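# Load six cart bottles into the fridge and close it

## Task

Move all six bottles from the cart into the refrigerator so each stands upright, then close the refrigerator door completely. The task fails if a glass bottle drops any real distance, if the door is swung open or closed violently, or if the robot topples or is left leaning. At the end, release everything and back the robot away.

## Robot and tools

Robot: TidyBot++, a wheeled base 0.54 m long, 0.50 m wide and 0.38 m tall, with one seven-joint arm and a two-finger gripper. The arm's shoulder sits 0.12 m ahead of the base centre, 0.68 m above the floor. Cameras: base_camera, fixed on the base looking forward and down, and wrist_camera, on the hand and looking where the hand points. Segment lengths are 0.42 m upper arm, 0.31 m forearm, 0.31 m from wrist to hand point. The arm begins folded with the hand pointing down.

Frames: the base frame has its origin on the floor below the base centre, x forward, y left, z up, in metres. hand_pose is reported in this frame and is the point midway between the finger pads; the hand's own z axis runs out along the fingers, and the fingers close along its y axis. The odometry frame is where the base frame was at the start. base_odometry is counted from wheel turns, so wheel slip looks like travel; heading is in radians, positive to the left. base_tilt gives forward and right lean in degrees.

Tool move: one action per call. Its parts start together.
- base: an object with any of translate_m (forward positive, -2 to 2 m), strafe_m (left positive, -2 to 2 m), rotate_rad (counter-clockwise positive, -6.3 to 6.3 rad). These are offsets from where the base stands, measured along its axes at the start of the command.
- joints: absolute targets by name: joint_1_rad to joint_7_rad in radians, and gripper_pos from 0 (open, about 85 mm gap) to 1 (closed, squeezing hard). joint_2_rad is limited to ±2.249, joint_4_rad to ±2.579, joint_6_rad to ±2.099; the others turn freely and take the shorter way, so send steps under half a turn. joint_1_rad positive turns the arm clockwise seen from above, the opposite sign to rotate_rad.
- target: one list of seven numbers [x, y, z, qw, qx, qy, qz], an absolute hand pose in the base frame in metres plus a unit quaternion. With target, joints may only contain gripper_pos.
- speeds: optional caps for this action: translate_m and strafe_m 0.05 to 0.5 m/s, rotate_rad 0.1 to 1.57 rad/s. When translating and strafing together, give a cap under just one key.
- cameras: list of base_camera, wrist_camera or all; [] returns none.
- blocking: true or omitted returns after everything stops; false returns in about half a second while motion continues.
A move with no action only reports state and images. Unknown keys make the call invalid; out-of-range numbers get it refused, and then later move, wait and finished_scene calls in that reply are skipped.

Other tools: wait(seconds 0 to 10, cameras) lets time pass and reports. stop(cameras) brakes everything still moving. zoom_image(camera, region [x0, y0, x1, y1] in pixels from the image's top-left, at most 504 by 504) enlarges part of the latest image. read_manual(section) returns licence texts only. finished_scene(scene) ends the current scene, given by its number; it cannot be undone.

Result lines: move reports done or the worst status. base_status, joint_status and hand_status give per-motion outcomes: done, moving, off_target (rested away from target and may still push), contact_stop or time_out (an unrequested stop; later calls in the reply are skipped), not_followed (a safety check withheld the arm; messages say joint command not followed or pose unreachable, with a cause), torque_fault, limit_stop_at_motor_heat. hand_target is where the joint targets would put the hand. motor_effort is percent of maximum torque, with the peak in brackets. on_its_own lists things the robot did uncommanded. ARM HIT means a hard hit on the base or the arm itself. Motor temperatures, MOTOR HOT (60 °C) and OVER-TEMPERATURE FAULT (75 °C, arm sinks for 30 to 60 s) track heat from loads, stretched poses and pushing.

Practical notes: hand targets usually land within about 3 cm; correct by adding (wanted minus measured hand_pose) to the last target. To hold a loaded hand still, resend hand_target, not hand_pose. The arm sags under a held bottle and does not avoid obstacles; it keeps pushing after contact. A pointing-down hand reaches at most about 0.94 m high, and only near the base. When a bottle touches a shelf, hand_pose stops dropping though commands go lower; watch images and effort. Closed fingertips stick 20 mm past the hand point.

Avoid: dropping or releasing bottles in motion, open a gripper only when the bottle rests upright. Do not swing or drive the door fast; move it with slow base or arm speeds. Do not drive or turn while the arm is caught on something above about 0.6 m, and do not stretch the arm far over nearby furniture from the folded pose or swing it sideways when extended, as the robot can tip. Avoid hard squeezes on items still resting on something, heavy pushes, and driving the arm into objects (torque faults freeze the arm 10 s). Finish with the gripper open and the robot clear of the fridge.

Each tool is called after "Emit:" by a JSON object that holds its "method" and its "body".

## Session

Scene 1 solved. Now scene 2.

Emit:
{"method": "move", "body": {}}

Scene clock: 0.00 s.
Motor temperatures (°C): [29 34 25 27 37 39 34]
base_odometry: x=+0.000 y=+0.000 heading=+0.000
base_tilt: forward=-0.2 right=+0.1
base_status: not commanded
joint_positions: joint_1_rad=+0.025 joint_2_rad=-0.356 joint_3_rad=+3.105 joint_4_rad=-2.551 joint_5_rad=+0.042 joint_6_rad=-0.890 joint_7_rad=+1.549 gripper_pos=+0.000
joint_status: not commanded
motor_effort: joint_1_rad=+1 joint_2_rad=-1 joint_3_rad=+1 joint_4_rad=+15 joint_5_rad=+0 joint_6_rad=+1 joint_7_rad=+0
hand_pose: x=+0.2447 y=-0.0090 z=+0.5816 quat_wxyz=(+0.023, +0.999, +0.006, +0.028) (m; base frame)
hand_target: x=+0.2444 y=-0.0091 z=+0.5815 quat_wxyz=(+0.023, +0.999, +0.006, +0.028) (m; base frame)
hand_status: not commanded
pictures: base_camera, wrist_camera
camera_calibration:
wrist_camera: T_world_to_cam=[[0.0433559, -0.99762, 0.0536085, -0.053062], [-0.999044, -0.0429912, 0.00793727, 0.281347], [-0.00561369, -0.0539013, -0.99853, 0.723473], [0, 0, 0, 1]] pos_world=[0.28744, -0.00184418, 0.723021]

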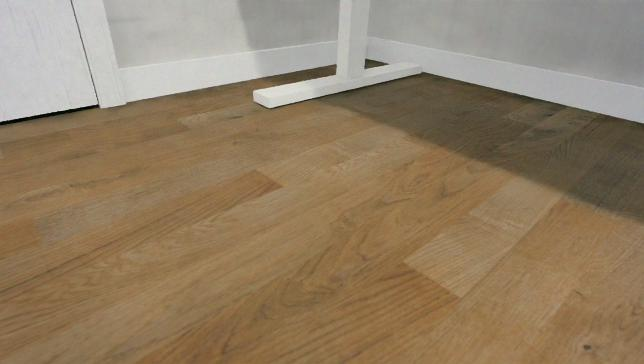

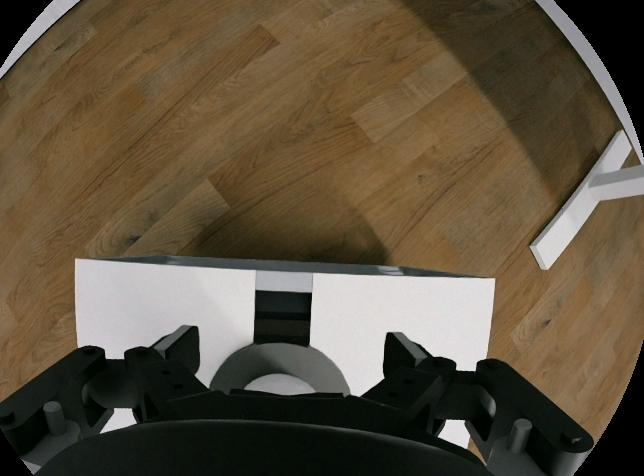

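Emit:
{"method": "move", "body": {"joints": {"joint_1_rad": 0.01, "joint_2_rad": -0.235, "joint_3_rad": 3.14, "joint_4_rad": -1.45, "joint_5_rad": 0.0, "joint_6_rad": -0.6, "joint_7_rad": 1.57}}}

Scene clock: 19.33 s.
Motor temperatures (°C): [29 34 25 27 37 39 34]
move: done
base_odometry: x=+0.000 y=+0.000 heading=+0.000
base_tilt: forward=-0.1 right=+0.1
base_status: not commanded
joint_positions: joint_1_rad=+0.024 joint_2_rad=-0.258 joint_3_rad=+3.126 joint_4_rad=-1.459 joint_5_rad=+0.042 joint_6_rad=-0.662 joint_7_rad=+1.549 gripper_pos=+0.000
joint_status: all done
motor_effort: joint_1_rad=+0(1) joint_2_rad=-11(12) joint_3_rad=+1(2) joint_4_rad=+22(23) joint_5_rad=+0(2) joint_6_rad=+8(9) joint_7_rad=+0(1)
hand_pose: x=+0.6027 y=-0.0092 z=+1.1124 quat_wxyz=(+0.018, +0.803, -0.005, +0.596) (m; base frame)
hand_target: x=+0.6177 y=-0.0027 z=+1.1252 quat_wxyz=(+0.003, +0.788, -0.004, +0.616) (m; base frame)
hand_status: not commanded
pictures: base_camera, wrist_camera
camera_calibration:
wrist_camera: T_world_to_cam=[[-0.0268164, -0.998111, 0.0552736, -0.0567275], [-0.349028, -0.0424649, -0.93615, 1.29326], [0.936729, -0.0443962, -0.34723, -0.0369338], [0, 0, 0, 1]] pos_world=[0.484459, -0.00334202, 1.20099]

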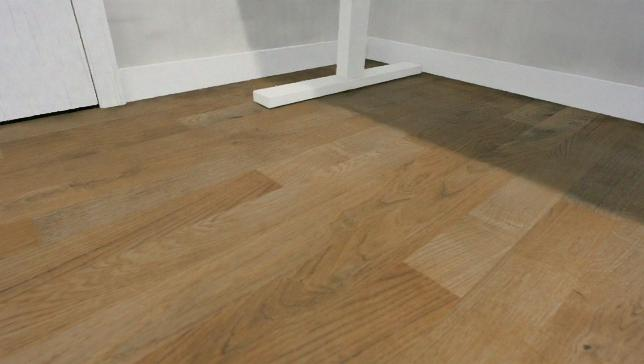

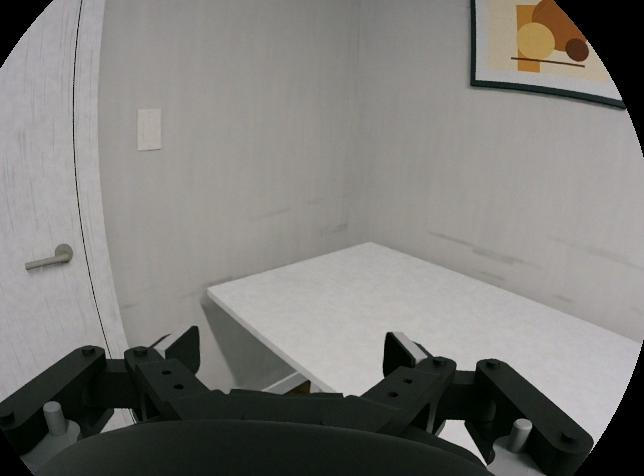

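Emit:
{"method": "move", "body": {"base": {"rotate_rad": 1.8}, "cameras": ["wrist_camera"]}}

Scene clock: 27.27 s.
Motor temperatures (°C): [29 34 25 27 37 39 34]
move: done
base_odometry: x=+0.000 y=+0.000 heading=+1.800
base_tilt: forward=-0.2 right=+0.1
base_status: done
joint_positions: joint_1_rad=+0.015 joint_2_rad=-0.239 joint_3_rad=+3.136 joint_4_rad=-1.459 joint_5_rad=+0.042 joint_6_rad=-0.659 joint_7_rad=+1.549 gripper_pos=+0.000
joint_status: not commanded
motor_effort: joint_1_rad=+0(2) joint_2_rad=-12(15) joint_3_rad=+1(3) joint_4_rad=+22(23) joint_5_rad=+0(1) joint_6_rad=+8(9) joint_7_rad=+0(0)
hand_pose: x=+0.6112 y=-0.0107 z=+1.1044 quat_wxyz=(+0.017, +0.807, -0.006, +0.590) (m; base frame)
hand_target: x=+0.6177 y=-0.0027 z=+1.1252 quat_wxyz=(+0.003, +0.788, -0.004, +0.616) (m; base frame)
hand_status: not commanded
pictures: wrist_camera
camera_calibration:
wrist_camera: T_world_to_cam=[[-0.0265032, -0.99825, 0.0528625, -0.0551077], [-0.363012, -0.0396603, -0.93094, 1.29147], [0.931407, -0.0438626, -0.361326, -0.0288505], [0, 0, 0, 1]] pos_world=[0.49423, -0.0050568, 1.19477]

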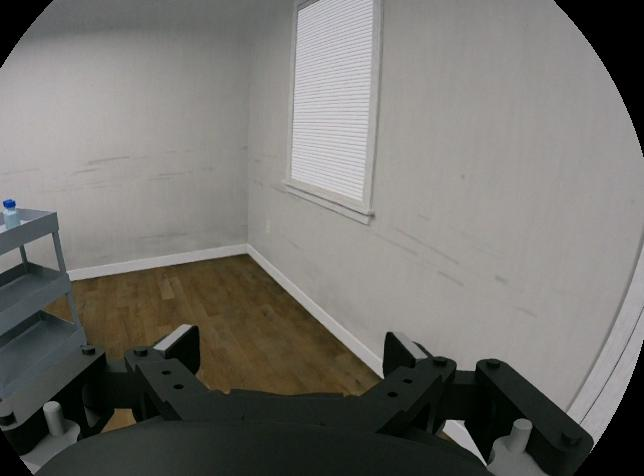

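Emit:
{"method": "move", "body": {"base": {"rotate_rad": 1.0}}}

Scene clock: 33.40 s.
Motor temperatures (°C): [29 34 25 27 37 39 34]
move: done
base_odometry: x=+0.000 y=+0.000 heading=+2.800
base_tilt: forward=-0.2 right=+0.2
base_status: done
joint_positions: joint_1_rad=+0.010 joint_2_rad=-0.239 joint_3_rad=+3.135 joint_4_rad=-1.459 joint_5_rad=+0.042 joint_6_rad=-0.659 joint_7_rad=+1.549 gripper_pos=+0.000
joint_status: not commanded
motor_effort: joint_1_rad=+0(2) joint_2_rad=-11(14) joint_3_rad=+1(3) joint_4_rad=+22(23) joint_5_rad=+0(1) joint_6_rad=+7(9) joint_7_rad=+0(0)
hand_pose: x=+0.6112 y=-0.0078 z=+1.1044 quat_wxyz=(+0.016, +0.807, -0.004, +0.590) (m; base frame)
hand_target: x=+0.6177 y=-0.0027 z=+1.1252 quat_wxyz=(+0.003, +0.788, -0.004, +0.616) (m; base frame)
hand_status: not commanded
pictures: base_camera, wrist_camera
camera_calibration:
wrist_camera: T_world_to_cam=[[-0.0208713, -0.998371, 0.0531051, -0.0559429], [-0.362671, -0.0419383, -0.930973, 1.29144], [0.931683, -0.0386903, -0.361205, -0.029023], [0, 0, 0, 1]] pos_world=[0.494242, -0.00281361, 1.19479]

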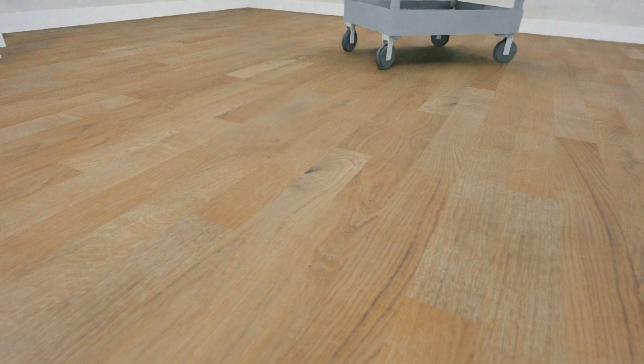

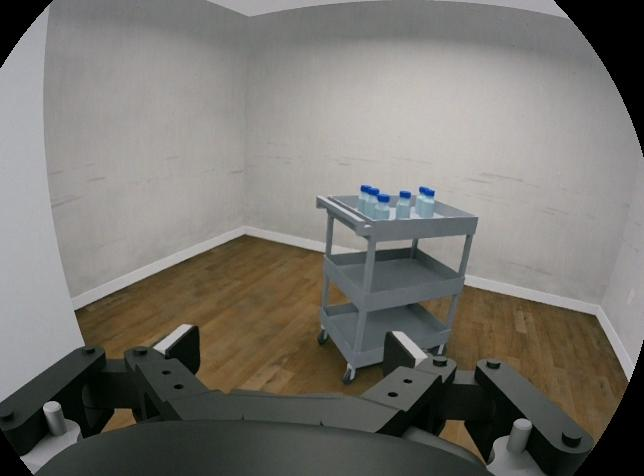

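Emit:
{"method": "move", "body": {"base": {"rotate_rad": 1.0}}}

Scene clock: 38.07 s.
Motor temperatures (°C): [29 34 25 27 37 39 34]
move: done
base_odometry: x=+0.000 y=+0.000 heading=-2.484
base_tilt: forward=-0.2 right=+0.1
base_status: done
joint_positions: joint_1_rad=+0.008 joint_2_rad=-0.239 joint_3_rad=+3.135 joint_4_rad=-1.459 joint_5_rad=+0.042 joint_6_rad=-0.659 joint_7_rad=+1.549 gripper_pos=+0.000
joint_status: not commanded
motor_effort: joint_1_rad=+0(2) joint_2_rad=-12(14) joint_3_rad=+1(3) joint_4_rad=+22(23) joint_5_rad=+0(1) joint_6_rad=+8(9) joint_7_rad=+0(0)
hand_pose: x=+0.6112 y=-0.0065 z=+1.1044 quat_wxyz=(+0.015, +0.807, -0.003, +0.590) (m; base frame)
hand_target: x=+0.6177 y=-0.0027 z=+1.1252 quat_wxyz=(+0.003, +0.788, -0.004, +0.616) (m; base frame)
hand_status: not commanded
pictures: base_camera, wrist_camera
camera_calibration:
wrist_camera: T_world_to_cam=[[-0.0183611, -0.998415, 0.053209, -0.0563122], [-0.362509, -0.0429491, -0.93099, 1.29143], [0.9318, -0.0363827, -0.361145, -0.0291069], [0, 0, 0, 1]] pos_world=[0.494244, -0.00181595, 1.1948]

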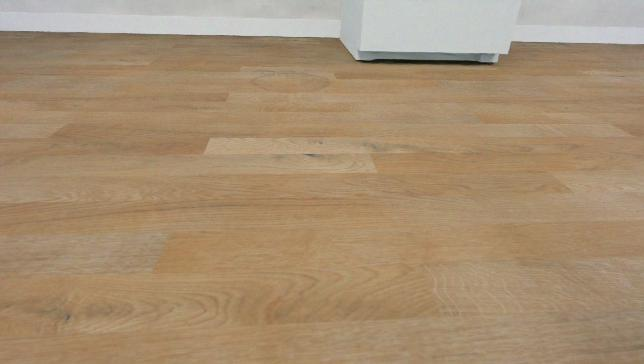

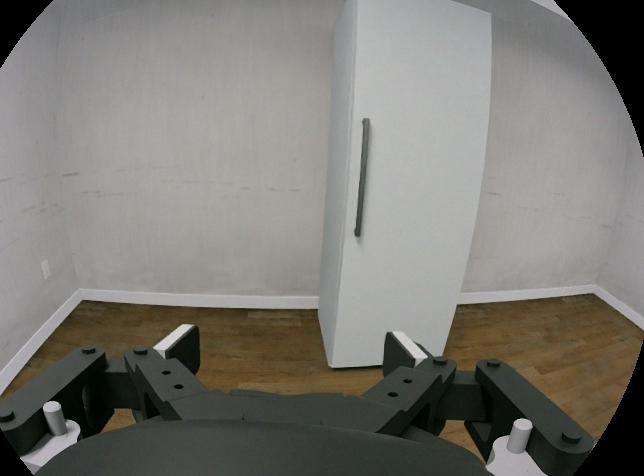

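Emit:
{"method": "zoom_image", "body": {"camera": "base_camera", "region": [320, 0, 540, 90]}}

Scaled by 2.291.

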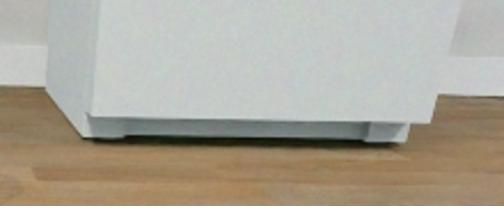

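Emit:
{"method": "move", "body": {"base": {"translate_m": 0.5, "strafe_m": -0.2, "rotate_rad": -0.045}}}

Scene clock: 125.67 s.
Motor temperatures (°C): [29 34 25 27 37 39 34]
move: done
base_odometry: x=-0.518 y=-0.147 heading=-2.528
base_tilt: forward=-0.2 right=+0.1
base_status: done
joint_positions: joint_1_rad=+0.010 joint_2_rad=-0.231 joint_3_rad=+3.140 joint_4_rad=-1.458 joint_5_rad=+0.042 joint_6_rad=-0.657 joint_7_rad=+1.549 gripper_pos=+0.000
joint_status: not commanded
motor_effort: joint_1_rad=+0(2) joint_2_rad=-12(15) joint_3_rad=+1(4) joint_4_rad=+22(23) joint_5_rad=+0(1) joint_6_rad=+7(9) joint_7_rad=+0(0)
hand_pose: x=+0.6148 y=-0.0108 z=+1.1014 quat_wxyz=(+0.016, +0.809, -0.006, +0.588) (m; base frame)
hand_target: x=+0.6177 y=-0.0027 z=+1.1252 quat_wxyz=(+0.003, +0.788, -0.004, +0.616) (m; base frame)
hand_status: not commanded
pictures: base_camera, wrist_camera
camera_calibration:
wrist_camera: T_world_to_cam=[[-0.0254148, -0.998322, 0.0520332, -0.0546633], [-0.368105, -0.0390471, -0.928964, 1.29096], [0.929437, -0.0427631, -0.366495, -0.0264229], [0, 0, 0, 1]] pos_world=[0.498378, -0.00529325, 1.19241]

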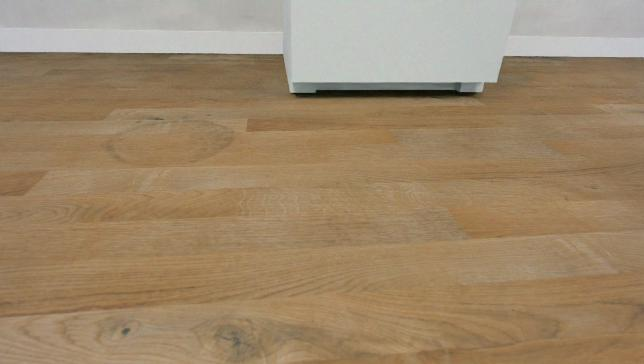

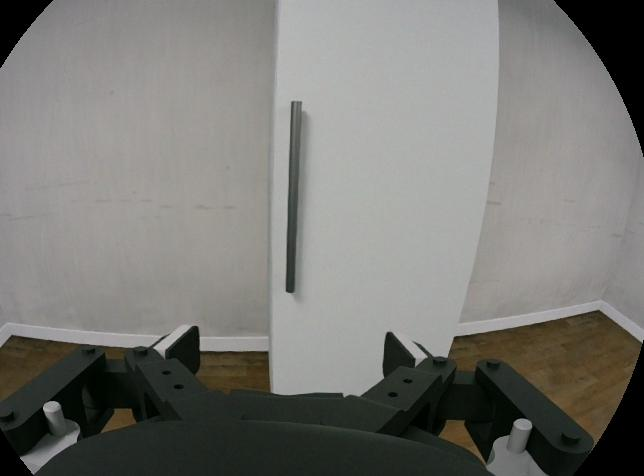

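Emit:
{"method": "zoom_image", "body": {"camera": "base_camera", "region": [270, 40, 530, 120]}}

Emit:
{"method": "zoom_image", "body": {"camera": "wrist_camera", "region": [250, 80, 510, 400]}}

Scaled by 1.938.

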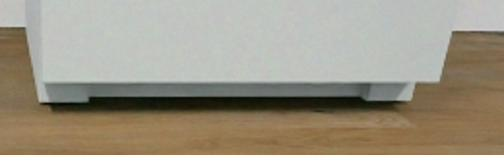

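Scaled by 1.575.

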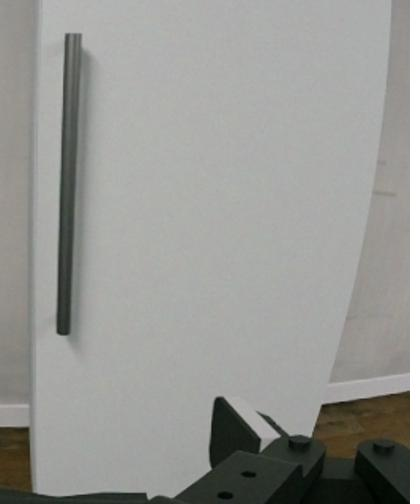

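Emit:
{"method": "move", "body": {"base": {"translate_m": 0.42}, "joints": {"joint_1_rad": 0.0, "joint_2_rad": 0.07, "joint_4_rad": -1.892, "joint_6_rad": 0.391, "gripper_pos": 0.0}}}

Scene clock: 275.23 s.
Motor temperatures (°C): [29 34 25 28 37 39 34]
move: done
base_odometry: x=-0.862 y=-0.389 heading=-2.528
base_tilt: forward=-0.2 right=+0.2
base_status: done
joint_positions: joint_1_rad=+0.010 joint_2_rad=+0.083 joint_3_rad=+3.140 joint_4_rad=-1.878 joint_5_rad=+0.042 joint_6_rad=+0.329 joint_7_rad=+1.549 gripper_pos=+0.000
joint_status: all done
motor_effort: joint_1_rad=+0(2) joint_2_rad=-23(30) joint_3_rad=+1(2) joint_4_rad=+22(24) joint_5_rad=+0(1) joint_6_rad=+9(10) joint_7_rad=+0(0)
hand_pose: x=+0.7554 y=+0.0002 z=+0.9620 quat_wxyz=(+0.004, +0.729, +0.008, +0.685) (m; base frame)
hand_target: x=+0.7503 y=+0.0023 z=+0.9816 quat_wxyz=(-0.001, +0.707, +0.000, +0.707) (m; base frame)
hand_status: not commanded
pictures: base_camera, wrist_camera
camera_calibration:
wrist_camera: T_world_to_cam=[[0.0021002, -0.998758, 0.0497725, -0.0515235], [-0.124304, -0.0496473, -0.991001, 1.08921], [0.992242, -0.00410562, -0.124254, -0.488151], [0, 0, 0, 1]] pos_world=[0.619865, 0.000612785, 1.02132]

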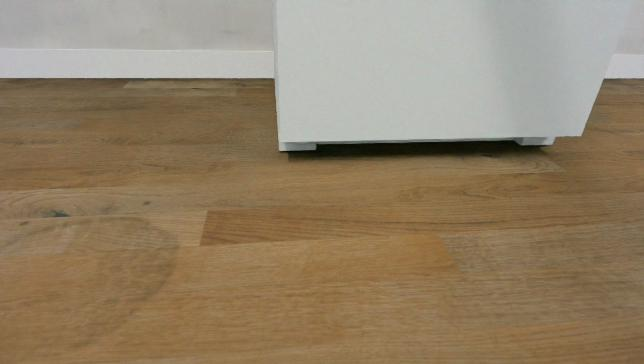

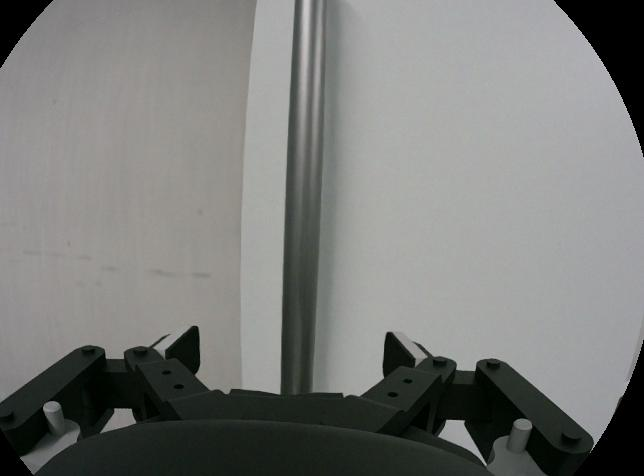

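Emit:
{"method": "zoom_image", "body": {"camera": "base_camera", "region": [260, 100, 600, 180]}}

Scaled by 1.482.

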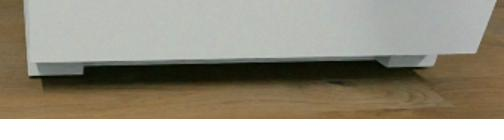

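Emit:
{"method": "move", "body": {"base": {"translate_m": 0.09}, "speeds": {"translate_m": 0.2}}}

Scene clock: 345.93 s.
Motor temperatures (°C): [29 35 25 28 37 39 34]
move: done
base_odometry: x=-0.935 y=-0.441 heading=-2.529
base_tilt: forward=-0.2 right=+0.2
base_status: done
joint_positions: joint_1_rad=+0.010 joint_2_rad=+0.079 joint_3_rad=+3.140 joint_4_rad=-1.879 joint_5_rad=+0.042 joint_6_rad=+0.333 joint_7_rad=+1.549 gripper_pos=+0.000
joint_status: not commanded
motor_effort: joint_1_rad=+0(1) joint_2_rad=-23(26) joint_3_rad=+1(1) joint_4_rad=+22(23) joint_5_rad=-1(1) joint_6_rad=+9(10) joint_7_rad=+0(0)
hand_pose: x=+0.7543 y=+0.0003 z=+0.9657 quat_wxyz=(+0.004, +0.726, +0.008, +0.688) (m; base frame)
hand_target: x=+0.7503 y=+0.0023 z=+0.9816 quat_wxyz=(-0.001, +0.707, +0.000, +0.707) (m; base frame)
hand_status: not commanded
pictures: base_camera, wrist_camera
camera_calibration:
wrist_camera: T_world_to_cam=[[0.00194175, -0.998758, 0.0497854, -0.0514863], [-0.116142, -0.0496738, -0.99199, 1.08749], [0.993231, -0.003856, -0.116095, -0.495258], [0, 0, 0, 1]] pos_world=[0.618309, 0.000687818, 1.02385]

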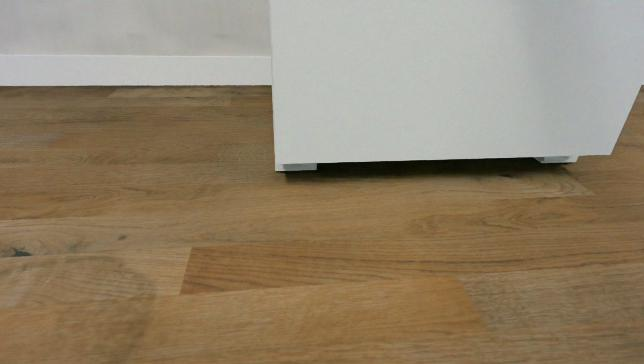

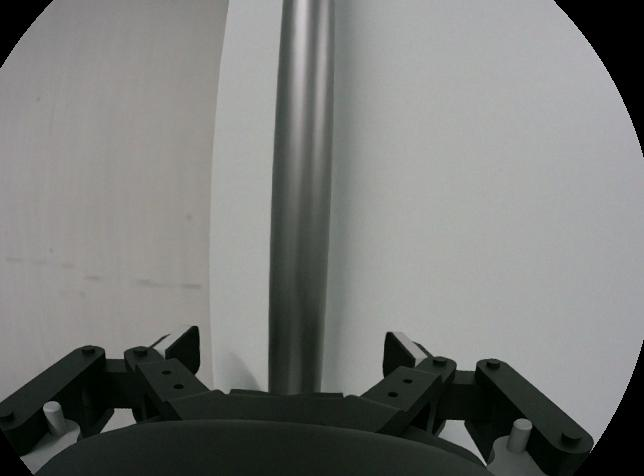

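Emit:
{"method": "move", "body": {"joints": {"gripper_pos": 0.95}, "cameras": ["wrist_camera"]}}

Scene clock: 369.20 s.
Motor temperatures (°C): [29 35 25 28 37 39 34]
move: off_target
base_odometry: x=-0.935 y=-0.441 heading=-2.529
base_tilt: forward=-0.2 right=+0.2
base_status: not commanded
joint_positions: joint_1_rad=+0.010 joint_2_rad=+0.078 joint_3_rad=+3.142 joint_4_rad=-1.880 joint_5_rad=+0.042 joint_6_rad=+0.334 joint_7_rad=+1.549 gripper_pos=+0.764
joint_status: gripper_pos off_target (ended at +0.764, target +0.950)
motor_effort: joint_1_rad=-2(5) joint_2_rad=-23(24) joint_3_rad=-1(4) joint_4_rad=+22(25) joint_5_rad=+0(1) joint_6_rad=+9(10) joint_7_rad=+1(1)
hand_pose: x=+0.7537 y=-0.0014 z=+0.9658 quat_wxyz=(+0.005, +0.726, +0.007, +0.688) (m; base frame)
hand_target: x=+0.7503 y=+0.0023 z=+0.9816 quat_wxyz=(-0.001, +0.707, +0.000, +0.707) (m; base frame)
hand_status: not commanded
pictures: wrist_camera
camera_calibration:
wrist_camera: T_world_to_cam=[[-0.000903466, -0.998761, 0.0497536, -0.0510241], [-0.116102, -0.0493124, -0.992012, 1.08743], [0.993237, -0.00667273, -0.115913, -0.494892], [0, 0, 0, 1]] pos_world=[0.617752, -0.000639136, 1.02392]

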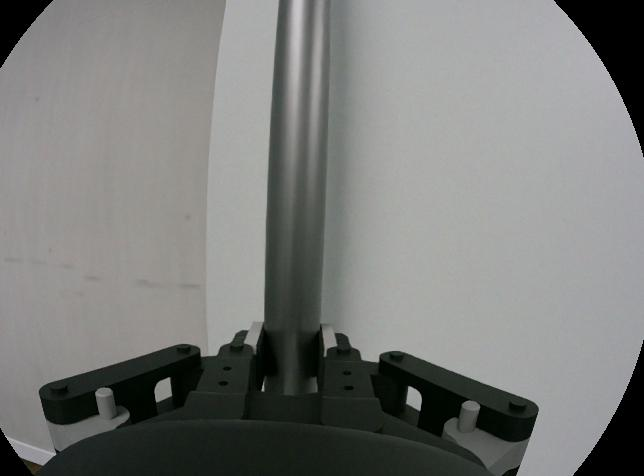

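Emit:
{"method": "move", "body": {"cameras": ["base_camera","wrist_camera"]}}

Scene clock: 419.70 s.
Motor temperatures (°C): [29 35 25 27 37 39 34]
base_odometry: x=-0.935 y=-0.441 heading=-2.529
base_tilt: forward=-0.2 right=+0.1
base_status: not commanded
joint_positions: joint_1_rad=+0.010 joint_2_rad=+0.078 joint_3_rad=+3.143 joint_4_rad=-1.880 joint_5_rad=+0.042 joint_6_rad=+0.334 joint_7_rad=+1.549 gripper_pos=+0.764
joint_status: gripper_pos off_target (ended at +0.764, target +0.950)
motor_effort: joint_1_rad=-1(5) joint_2_rad=-22(24) joint_3_rad=-1(4) joint_4_rad=+22(25) joint_5_rad=+0(1) joint_6_rad=+9(10) joint_7_rad=+1(1)
hand_pose: x=+0.7537 y=-0.0015 z=+0.9658 quat_wxyz=(+0.005, +0.726, +0.007, +0.688) (m; base frame)
hand_target: x=+0.7503 y=+0.0023 z=+0.9816 quat_wxyz=(-0.001, +0.707, +0.000, +0.707) (m; base frame)
hand_status: not commanded
pictures: base_camera, wrist_camera
camera_calibration:
wrist_camera: T_world_to_cam=[[-0.0010793, -0.998761, 0.0497605, -0.0510079], [-0.11611, -0.0492988, -0.992012, 1.08744], [0.993236, -0.0068484, -0.115913, -0.494893], [0, 0, 0, 1]] pos_world=[0.617753, -0.000724605, 1.02392]

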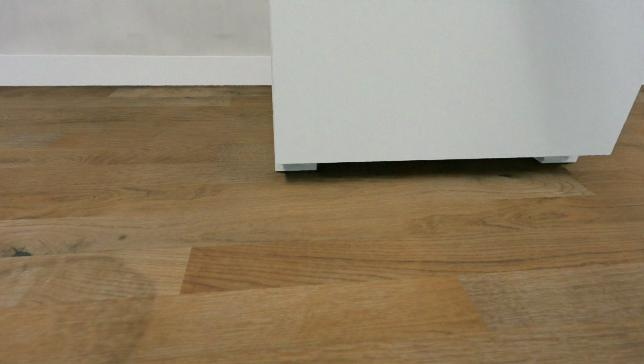

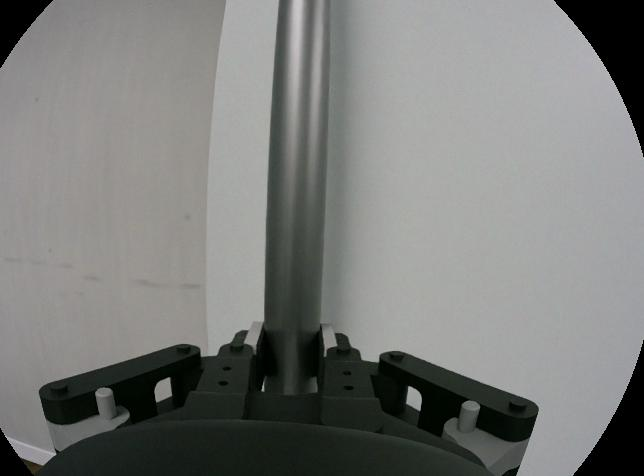

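Emit:
{"method": "move", "body": {"base": {"translate_m": -0.0965, "strafe_m": -0.032}, "speeds": {"translate_m": 0.06}, "cameras": ["base_camera","wrist_camera"]}}

Emit:
{"method": "move", "body": {"base": {"translate_m": -0.09, "strafe_m": -0.048}, "speeds": {"translate_m": 0.06}, "cameras": ["base_camera","wrist_camera"]}}

Scene clock: 460.33 s.
Motor temperatures (°C): [29 35 25 27 37 39 34]
move: done
base_odometry: x=-0.875 y=-0.359 heading=-2.529
base_tilt: forward=-0.2 right=+0.1
base_status: done
joint_positions: joint_1_rad=+0.006 joint_2_rad=+0.091 joint_3_rad=+3.144 joint_4_rad=-1.876 joint_5_rad=+0.042 joint_6_rad=+0.354 joint_7_rad=+1.549 gripper_pos=+0.765
joint_status: not commanded
motor_effort: joint_1_rad=-2(3) joint_2_rad=-26(35) joint_3_rad=-1(2) joint_4_rad=+20(23) joint_5_rad=+0(1) joint_6_rad=+8(9) joint_7_rad=+0(1)
hand_pose: x=+0.7582 y=+0.0003 z=+0.9666 quat_wxyz=(+0.004, +0.722, +0.008, +0.692) (m; base frame)
hand_target: x=+0.7503 y=+0.0023 z=+0.9816 quat_wxyz=(-0.001, +0.707, +0.000, +0.707) (m; base frame)
hand_status: not commanded
pictures: base_camera, wrist_camera
camera_calibration:
wrist_camera: T_world_to_cam=[[0.00150965, -0.998762, 0.0497193, -0.0511901], [-0.103908, -0.0496069, -0.993349, 1.0809], [0.994586, -0.00366661, -0.103854, -0.51194], [0, 0, 0, 1]] pos_world=[0.621559, 0.000616109, 1.02309]

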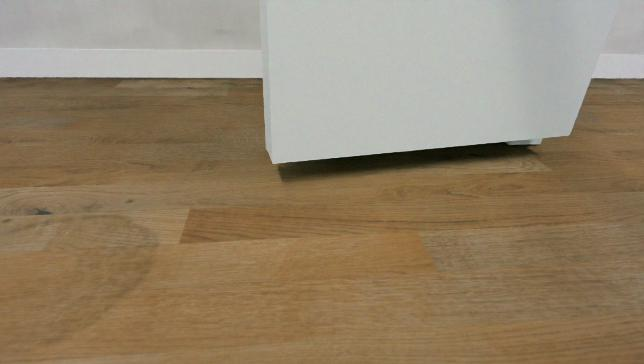

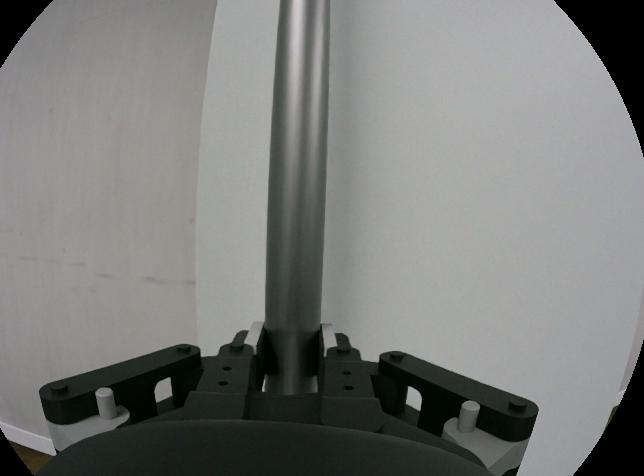

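Scene clock: 462.53 s.
Motor temperatures (°C): [29 35 25 27 37 39 34]
move: done
base_odometry: x=-0.829 y=-0.268 heading=-2.529
base_tilt: forward=-0.1 right=+0.2
base_status: done
joint_positions: joint_1_rad=+0.002 joint_2_rad=+0.090 joint_3_rad=+3.142 joint_4_rad=-1.876 joint_5_rad=+0.042 joint_6_rad=+0.356 joint_7_rad=+1.549 gripper_pos=+0.767
joint_status: not commanded
motor_effort: joint_1_rad=+0(3) joint_2_rad=-25(32) joint_3_rad=+0(3) joint_4_rad=+19(22) joint_5_rad=-1(2) joint_6_rad=+7(9) joint_7_rad=+1(1)
hand_pose: x=+0.7581 y=+0.0046 z=+0.9676 quat_wxyz=(+0.002, +0.721, +0.011, +0.693) (m; base frame)
hand_target: x=+0.7503 y=+0.0023 z=+0.9816 quat_wxyz=(-0.001, +0.707, +0.000, +0.707) (m; base frame)
hand_status: not commanded
pictures: base_camera, wrist_camera
camera_calibration:
wrist_camera: T_world_to_cam=[[0.00827677, -0.99874, 0.049501, -0.0518405], [-0.101331, -0.0500855, -0.993591, 1.08038], [0.994818, 0.00320775, -0.101618, -0.514021], [0, 0, 0, 1]] pos_world=[0.621262, 0.00398501, 1.02379]

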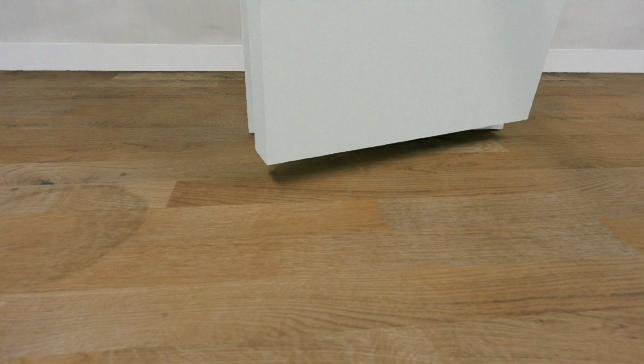

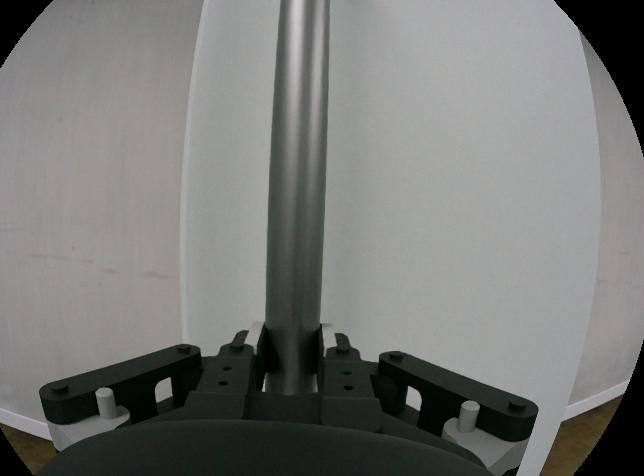

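Emit:
{"method": "move", "body": {"base": {"translate_m": -0.078, "strafe_m": -0.059}, "speeds": {"translate_m": 0.06}, "cameras": ["wrist_camera"]}}

Emit:
{"method": "move", "body": {"base": {"translate_m": -0.066, "strafe_m": -0.074}, "speeds": {"translate_m": 0.06}, "cameras": ["base_camera", "wrist_camera"]}}

Scene clock: 472.10 s.
Motor temperatures (°C): [29 35 25 27 37 39 34]
move: done
base_odometry: x=-0.799 y=-0.175 heading=-2.529
base_tilt: forward=-0.2 right=+0.1
base_status: done
joint_positions: joint_1_rad=-0.001 joint_2_rad=+0.090 joint_3_rad=+3.139 joint_4_rad=-1.875 joint_5_rad=+0.042 joint_6_rad=+0.357 joint_7_rad=+1.549 gripper_pos=+0.769
joint_status: not commanded
motor_effort: joint_1_rad=+1(4) joint_2_rad=-26(31) joint_3_rad=+1(3) joint_4_rad=+18(22) joint_5_rad=-1(2) joint_6_rad=+7(9) joint_7_rad=+1(1)
hand_pose: x=+0.7580 y=+0.0085 z=+0.9685 quat_wxyz=(-0.001, +0.720, +0.013, +0.694) (m; base frame)
hand_target: x=+0.7503 y=+0.0023 z=+0.9816 quat_wxyz=(-0.001, +0.707, +0.000, +0.707) (m; base frame)
hand_status: not commanded
pictures: wrist_camera
camera_calibration:
wrist_camera: T_world_to_cam=[[0.0143987, -0.998684, 0.0492265, -0.0523778], [-0.0990869, -0.0504144, -0.993801, 1.07997], [0.994975, 0.00943178, -0.0996824, -0.515866], [0, 0, 0, 1]] pos_world=[0.621039, 0.00700261, 1.02443]

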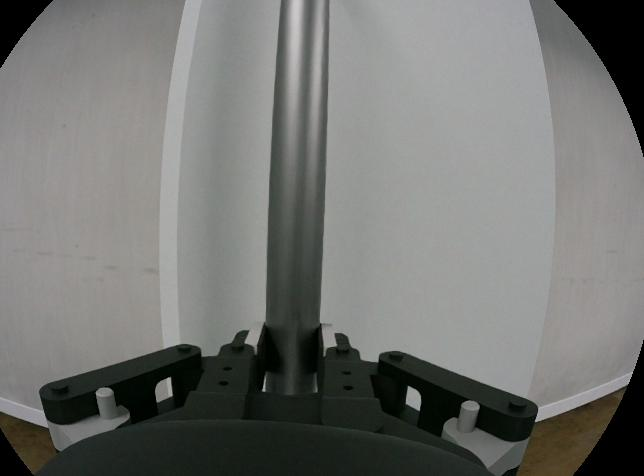

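Scene clock: 474.27 s.
Motor temperatures (°C): [29 35 25 27 37 39 34]
move: done
base_odometry: x=-0.787 y=-0.077 heading=-2.529
base_tilt: forward=-0.1 right=+0.2
base_status: done
joint_positions: joint_1_rad=-0.008 joint_2_rad=+0.090 joint_3_rad=+3.132 joint_4_rad=-1.874 joint_5_rad=+0.042 joint_6_rad=+0.357 joint_7_rad=+1.549 gripper_pos=+0.771
joint_status: not commanded
motor_effort: joint_1_rad=+2(5) joint_2_rad=-26(30) joint_3_rad=+2(4) joint_4_rad=+19(22) joint_5_rad=-1(2) joint_6_rad=+7(9) joint_7_rad=+0(1)
hand_pose: x=+0.7578 y=+0.0171 z=+0.9692 quat_wxyz=(-0.006, +0.720, +0.018, +0.694) (m; base frame)
hand_target: x=+0.7503 y=+0.0023 z=+0.9816 quat_wxyz=(-0.001, +0.707, +0.000, +0.707) (m; base frame)
hand_status: not commanded
pictures: base_camera, wrist_camera
camera_calibration:
wrist_camera: T_world_to_cam=[[0.0280906, -0.998422, 0.048631, -0.0535975], [-0.0968738, -0.0511403, -0.993982, 1.07959], [0.9949, 0.0232104, -0.0981574, -0.517339], [0, 0, 0, 1]] pos_world=[0.62079, 0.0137055, 1.02492]

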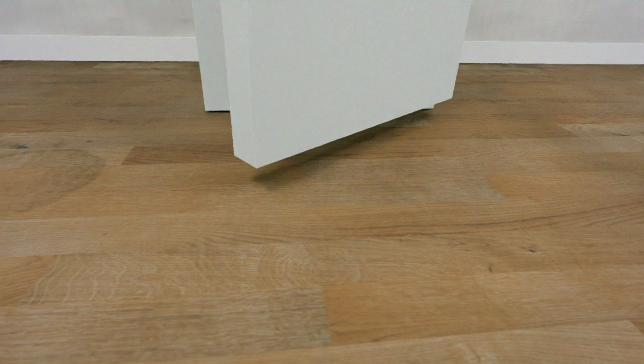

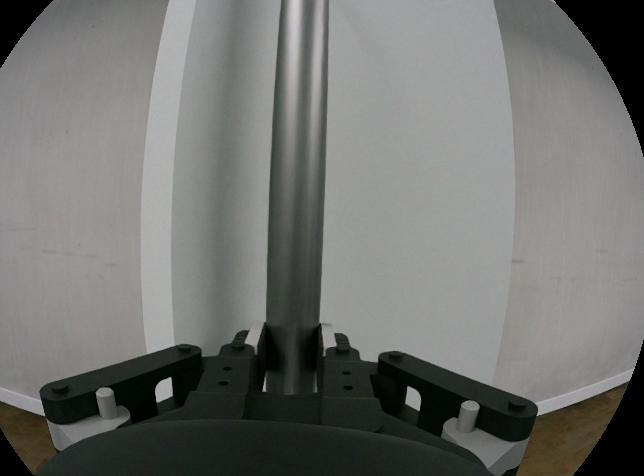

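Emit:
{"method": "move", "body": {"base": {"translate_m": -0.037, "strafe_m": -0.038}, "speeds": {"translate_m": 0.06}, "cameras": []}}

Emit:
{"method": "move", "body": {"base": {"translate_m": -0.03, "strafe_m": -0.045}, "speeds": {"translate_m": 0.06}, "cameras": ["base_camera", "wrist_camera"]}}

Scene clock: 491.40 s.
Motor temperatures (°C): [29 35 25 27 37 39 34]
move: done
base_odometry: x=-0.779 y=-0.024 heading=-2.529
base_tilt: forward=-0.1 right=+0.1
base_status: done
joint_positions: joint_1_rad=-0.003 joint_2_rad=+0.091 joint_3_rad=+3.137 joint_4_rad=-1.872 joint_5_rad=+0.042 joint_6_rad=+0.358 joint_7_rad=+1.549 gripper_pos=+0.773
joint_status: not commanded
motor_effort: joint_1_rad=+0(5) joint_2_rad=-27(31) joint_3_rad=+0(4) joint_4_rad=+17(22) joint_5_rad=-1(2) joint_6_rad=+7(9) joint_7_rad=+1(1)
hand_pose: x=+0.7586 y=+0.0110 z=+0.9697 quat_wxyz=(-0.002, +0.719, +0.014, +0.695) (m; base frame)
hand_target: x=+0.7503 y=+0.0023 z=+0.9816 quat_wxyz=(-0.001, +0.707, +0.000, +0.707) (m; base frame)
hand_status: not commanded
pictures: none
No camera images: "cameras" was empty.

Scene clock: 492.83 s.
Motor temperatures (°C): [29 35 25 27 37 39 34]
move: done
base_odometry: x=-0.780 y=+0.030 heading=-2.529
base_tilt: forward=-0.1 right=+0.2
base_status: done
joint_positions: joint_1_rad=-0.004 joint_2_rad=+0.092 joint_3_rad=+3.136 joint_4_rad=-1.870 joint_5_rad=+0.042 joint_6_rad=+0.358 joint_7_rad=+1.549 gripper_pos=+0.775
joint_status: not commanded
motor_effort: joint_1_rad=+1(5) joint_2_rad=-26(31) joint_3_rad=+1(5) joint_4_rad=+17(21) joint_5_rad=-1(2) joint_6_rad=+7(9) joint_7_rad=+0(1)
hand_pose: x=+0.7593 y=+0.0114 z=+0.9701 quat_wxyz=(-0.002, +0.719, +0.014, +0.695) (m; base frame)
hand_target: x=+0.7503 y=+0.0023 z=+0.9816 quat_wxyz=(-0.001, +0.707, +0.000, +0.707) (m; base frame)
hand_status: not commanded
pictures: base_camera, wrist_camera
camera_calibration:
wrist_camera: T_world_to_cam=[[0.0188447, -0.998619, 0.0490317, -0.05278], [-0.0955461, -0.0506146, -0.994137, 1.07946], [0.995247, 0.0140495, -0.096368, -0.520595], [0, 0, 0, 1]] pos_world=[0.622254, 0.00924365, 1.02555]

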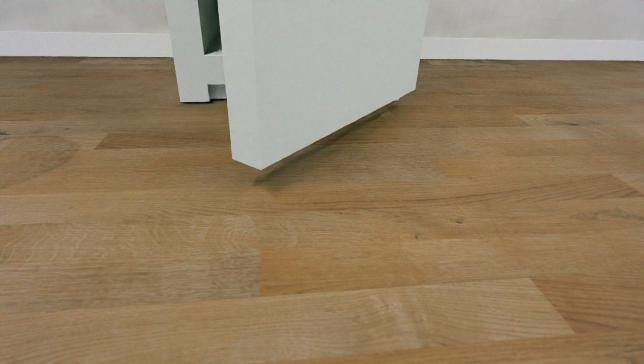

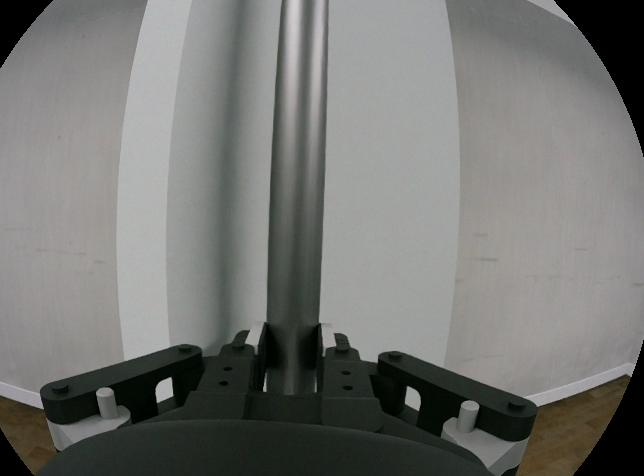

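Emit:
{"method": "move", "body": {"joints": {"gripper_pos": 0.0}, "cameras": []}}

Emit:
{"method": "move", "body": {"base": {"translate_m": -0.15}, "speeds": {"translate_m": 0.15}, "cameras": ["base_camera", "wrist_camera"]}}

Scene clock: 537.60 s.
Motor temperatures (°C): [29 36 25 27 37 39 34]
move: done
base_odometry: x=-0.780 y=+0.030 heading=-2.529
base_tilt: forward=-0.2 right=+0.1
base_status: not commanded
joint_positions: joint_1_rad=-0.003 joint_2_rad=+0.085 joint_3_rad=+3.137 joint_4_rad=-1.885 joint_5_rad=+0.042 joint_6_rad=+0.358 joint_7_rad=+1.549 gripper_pos=+0.000
joint_status: all done
motor_effort: joint_1_rad=+0(2) joint_2_rad=-23(28) joint_3_rad=+0(1) joint_4_rad=+22(23) joint_5_rad=-1(1) joint_6_rad=+9(9) joint_7_rad=+0(1)
hand_pose: x=+0.7552 y=+0.0108 z=+0.9665 quat_wxyz=(-0.002, +0.721, +0.014, +0.693) (m; base frame)
hand_target: x=+0.7503 y=+0.0023 z=+0.9816 quat_wxyz=(-0.001, +0.707, +0.000, +0.707) (m; base frame)
hand_status: not commanded
pictures: none
No camera images: "cameras" was empty.

Scene clock: 539.23 s.
Motor temperatures (°C): [29 36 25 27 37 39 34]
move: done
base_odometry: x=-0.657 y=+0.116 heading=-2.529
base_tilt: forward=-0.2 right=+0.1
base_status: done
joint_positions: joint_1_rad=-0.003 joint_2_rad=+0.079 joint_3_rad=+3.137 joint_4_rad=-1.885 joint_5_rad=+0.042 joint_6_rad=+0.358 joint_7_rad=+1.549 gripper_pos=+0.000
joint_status: not commanded
motor_effort: joint_1_rad=+0(1) joint_2_rad=-23(28) joint_3_rad=+1(1) joint_4_rad=+22(23) joint_5_rad=+0(1) joint_6_rad=+9(10) joint_7_rad=+0(0)
hand_pose: x=+0.7535 y=+0.0108 z=+0.9702 quat_wxyz=(-0.002, +0.719, +0.014, +0.695) (m; base frame)
hand_target: x=+0.7503 y=+0.0023 z=+0.9816 quat_wxyz=(-0.001, +0.707, +0.000, +0.707) (m; base frame)
hand_status: not commanded
pictures: base_camera, wrist_camera
camera_calibration:
wrist_camera: T_world_to_cam=[[0.0180077, -0.998631, 0.0491196, -0.0527043], [-0.0963202, -0.0506318, -0.994062, 1.07944], [0.995187, 0.0131695, -0.0971001, -0.513997], [0, 0, 0, 1]] pos_world=[0.616444, 0.00879079, 1.02571]

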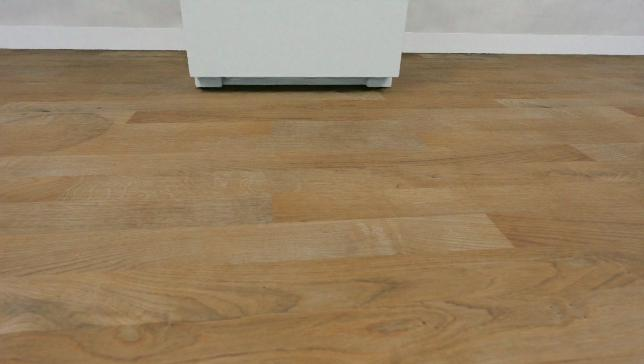

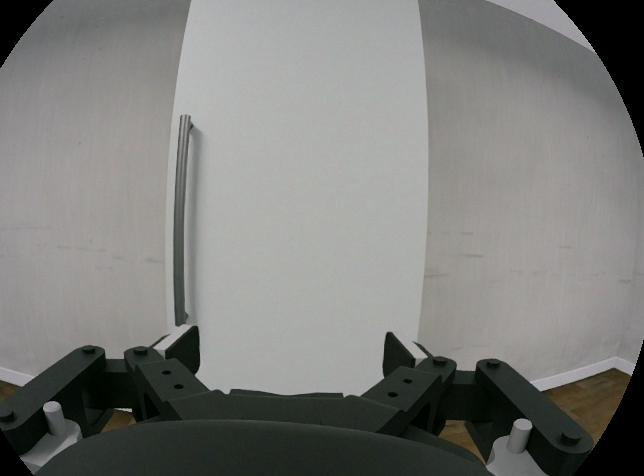

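Emit:
{"method": "wait", "body": {"seconds": 0.5}}

Scene clock: 555.33 s.
Motor temperatures (°C): [29 36 25 27 37 39 34]
base_odometry: x=-0.657 y=+0.116 heading=-2.529
base_tilt: forward=-0.2 right=+0.2
base_status: done
joint_positions: joint_1_rad=-0.003 joint_2_rad=+0.079 joint_3_rad=+3.137 joint_4_rad=-1.885 joint_5_rad=+0.042 joint_6_rad=+0.358 joint_7_rad=+1.549 gripper_pos=+0.000
joint_status: not commanded
motor_effort: joint_1_rad=+0(1) joint_2_rad=-23(28) joint_3_rad=+0(1) joint_4_rad=+22(23) joint_5_rad=-1(1) joint_6_rad=+8(10) joint_7_rad=+0(0)
hand_pose: x=+0.7535 y=+0.0108 z=+0.9702 quat_wxyz=(-0.002, +0.719, +0.014, +0.695) (m; base frame)
hand_target: x=+0.7503 y=+0.0023 z=+0.9816 quat_wxyz=(-0.001, +0.707, +0.000, +0.707) (m; base frame)
hand_status: not commanded
wait: 0.50 s; at rest from the start
pictures: base_camera, wrist_camera
camera_calibration:
wrist_camera: T_world_to_cam=[[0.0180077, -0.998631, 0.0491196, -0.0527043], [-0.0963202, -0.0506318, -0.994062, 1.07944], [0.995187, 0.0131695, -0.0971001, -0.513997], [0, 0, 0, 1]] pos_world=[0.616444, 0.00879079, 1.02571]

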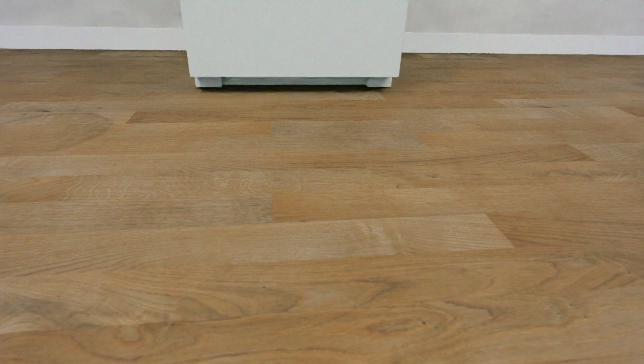

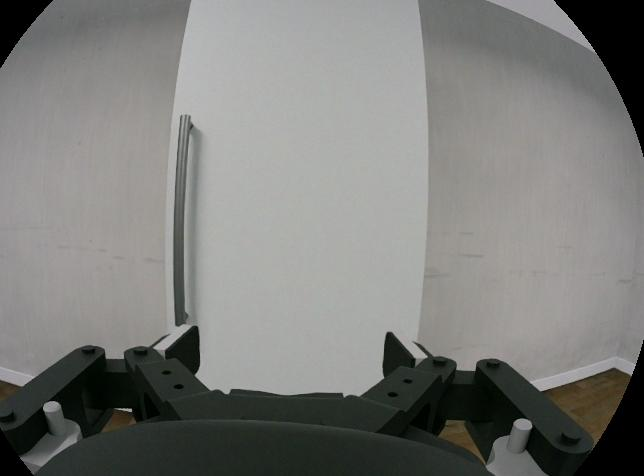

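Emit:
{"method": "move", "body": {"base": {"strafe_m": 0.284, "translate_m": 0.38}, "joints": {"joint_1_rad": 0.012}, "speeds": {"translate_m": 0.35}, "cameras": ["base_camera", "wrist_camera"]}}

Scene clock: 736.33 s.
Motor temperatures (°C): [29 36 25 27 37 39 34]
move: done
base_odometry: x=-0.805 y=-0.335 heading=-2.528
base_tilt: forward=-0.2 right=+0.2
base_status: done
joint_positions: joint_1_rad=+0.009 joint_2_rad=+0.078 joint_3_rad=+3.137 joint_4_rad=-1.885 joint_5_rad=+0.042 joint_6_rad=+0.358 joint_7_rad=+1.549 gripper_pos=+0.000
joint_status: all done
motor_effort: joint_1_rad=+0(2) joint_2_rad=-23(25) joint_3_rad=+0(1) joint_4_rad=+22(23) joint_5_rad=-1(1) joint_6_rad=+10(10) joint_7_rad=+0(0)
hand_pose: x=+0.7535 y=+0.0027 z=+0.9705 quat_wxyz=(+0.002, +0.719, +0.009, +0.695) (m; base frame)
hand_target: x=+0.7503 y=-0.0052 z=+0.9816 quat_wxyz=(+0.003, +0.707, -0.004, +0.707) (m; base frame)
hand_status: not commanded
pictures: base_camera, wrist_camera
camera_calibration:
wrist_camera: T_world_to_cam=[[0.00518931, -0.998777, 0.0491657, -0.0512104], [-0.0964939, -0.049437, -0.994105, 1.07949], [0.99532, 0.000414527, -0.0966325, -0.514338], [0, 0, 0, 1]] pos_world=[0.61636, 0.0024321, 1.02594]

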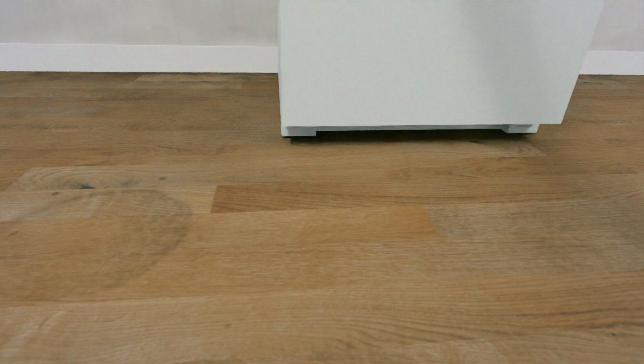

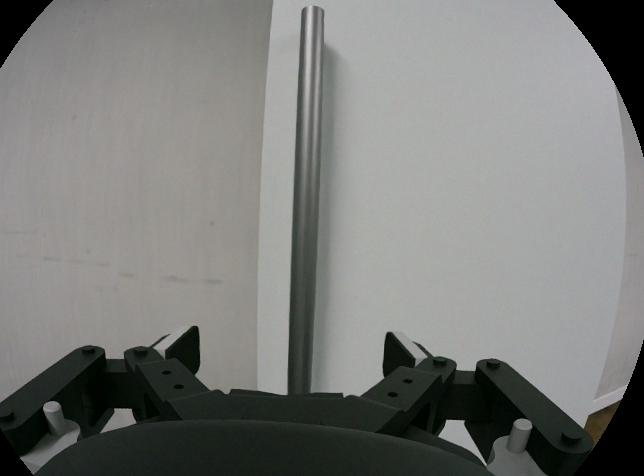

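Emit:
{"method": "move", "body": {"base": {"translate_m": 0.166, "strafe_m": -0.004}, "speeds": {"translate_m": 0.15}, "cameras": ["wrist_camera"]}}

Emit:
{"method": "move", "body": {"joints": {"gripper_pos": 0.95}, "cameras": ["wrist_camera"]}}

Scene clock: 747.47 s.
Motor temperatures (°C): [29 36 25 27 37 39 34]
move: done
base_odometry: x=-0.943 y=-0.427 heading=-2.528
base_tilt: forward=-0.1 right=+0.1
base_status: done
joint_positions: joint_1_rad=+0.009 joint_2_rad=+0.077 joint_3_rad=+3.137 joint_4_rad=-1.885 joint_5_rad=+0.042 joint_6_rad=+0.358 joint_7_rad=+1.549 gripper_pos=+0.000
joint_status: not commanded
motor_effort: joint_1_rad=+0(1) joint_2_rad=-23(26) joint_3_rad=+1(1) joint_4_rad=+22(23) joint_5_rad=+0(1) joint_6_rad=+8(9) joint_7_rad=+0(0)
hand_pose: x=+0.7530 y=+0.0027 z=+0.9714 quat_wxyz=(+0.002, +0.719, +0.009, +0.695) (m; base frame)
hand_target: x=+0.7503 y=-0.0052 z=+0.9816 quat_wxyz=(+0.003, +0.707, -0.004, +0.707) (m; base frame)
hand_status: not commanded
pictures: wrist_camera
camera_calibration:
wrist_camera: T_world_to_cam=[[0.00511271, -0.998776, 0.0491881, -0.0512165], [-0.0949455, -0.0494514, -0.994253, 1.0794], [0.995469, 0.000413142, -0.0950822, -0.515412], [0, 0, 0, 1]] pos_world=[0.615824, 0.00243708, 1.02671]

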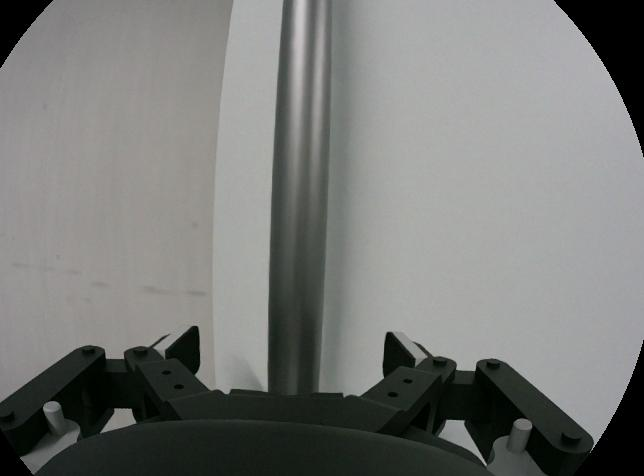

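Scene clock: 748.53 s.
Motor temperatures (°C): [29 36 25 27 37 39 34]
move: off_target
base_odometry: x=-0.943 y=-0.427 heading=-2.528
base_tilt: forward=-0.1 right=+0.2
base_status: not commanded
joint_positions: joint_1_rad=+0.010 joint_2_rad=+0.075 joint_3_rad=+3.138 joint_4_rad=-1.886 joint_5_rad=+0.042 joint_6_rad=+0.358 joint_7_rad=+1.549 gripper_pos=+0.769
joint_status: gripper_pos off_target (ended at +0.769, target +0.950)
motor_effort: joint_1_rad=-1(2) joint_2_rad=-23(24) joint_3_rad=+0(2) joint_4_rad=+22(26) joint_5_rad=+0(1) joint_6_rad=+8(11) joint_7_rad=+0(1)
hand_pose: x=+0.7525 y=+0.0013 z=+0.9715 quat_wxyz=(+0.003, +0.719, +0.009, +0.695) (m; base frame)
hand_target: x=+0.7503 y=-0.0052 z=+0.9816 quat_wxyz=(+0.003, +0.707, -0.004, +0.707) (m; base frame)
hand_status: not commanded
pictures: wrist_camera
camera_calibration:
wrist_camera: T_world_to_cam=[[0.00293443, -0.99879, 0.0490952, -0.0508178], [-0.0950821, -0.0491517, -0.994255, 1.07941], [0.995465, -0.0017505, -0.0951112, -0.514872], [0, 0, 0, 1]] pos_world=[0.615319, 0.00139751, 1.02674]

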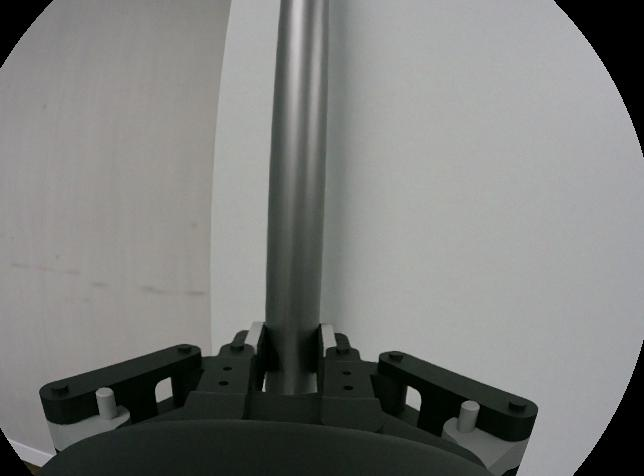

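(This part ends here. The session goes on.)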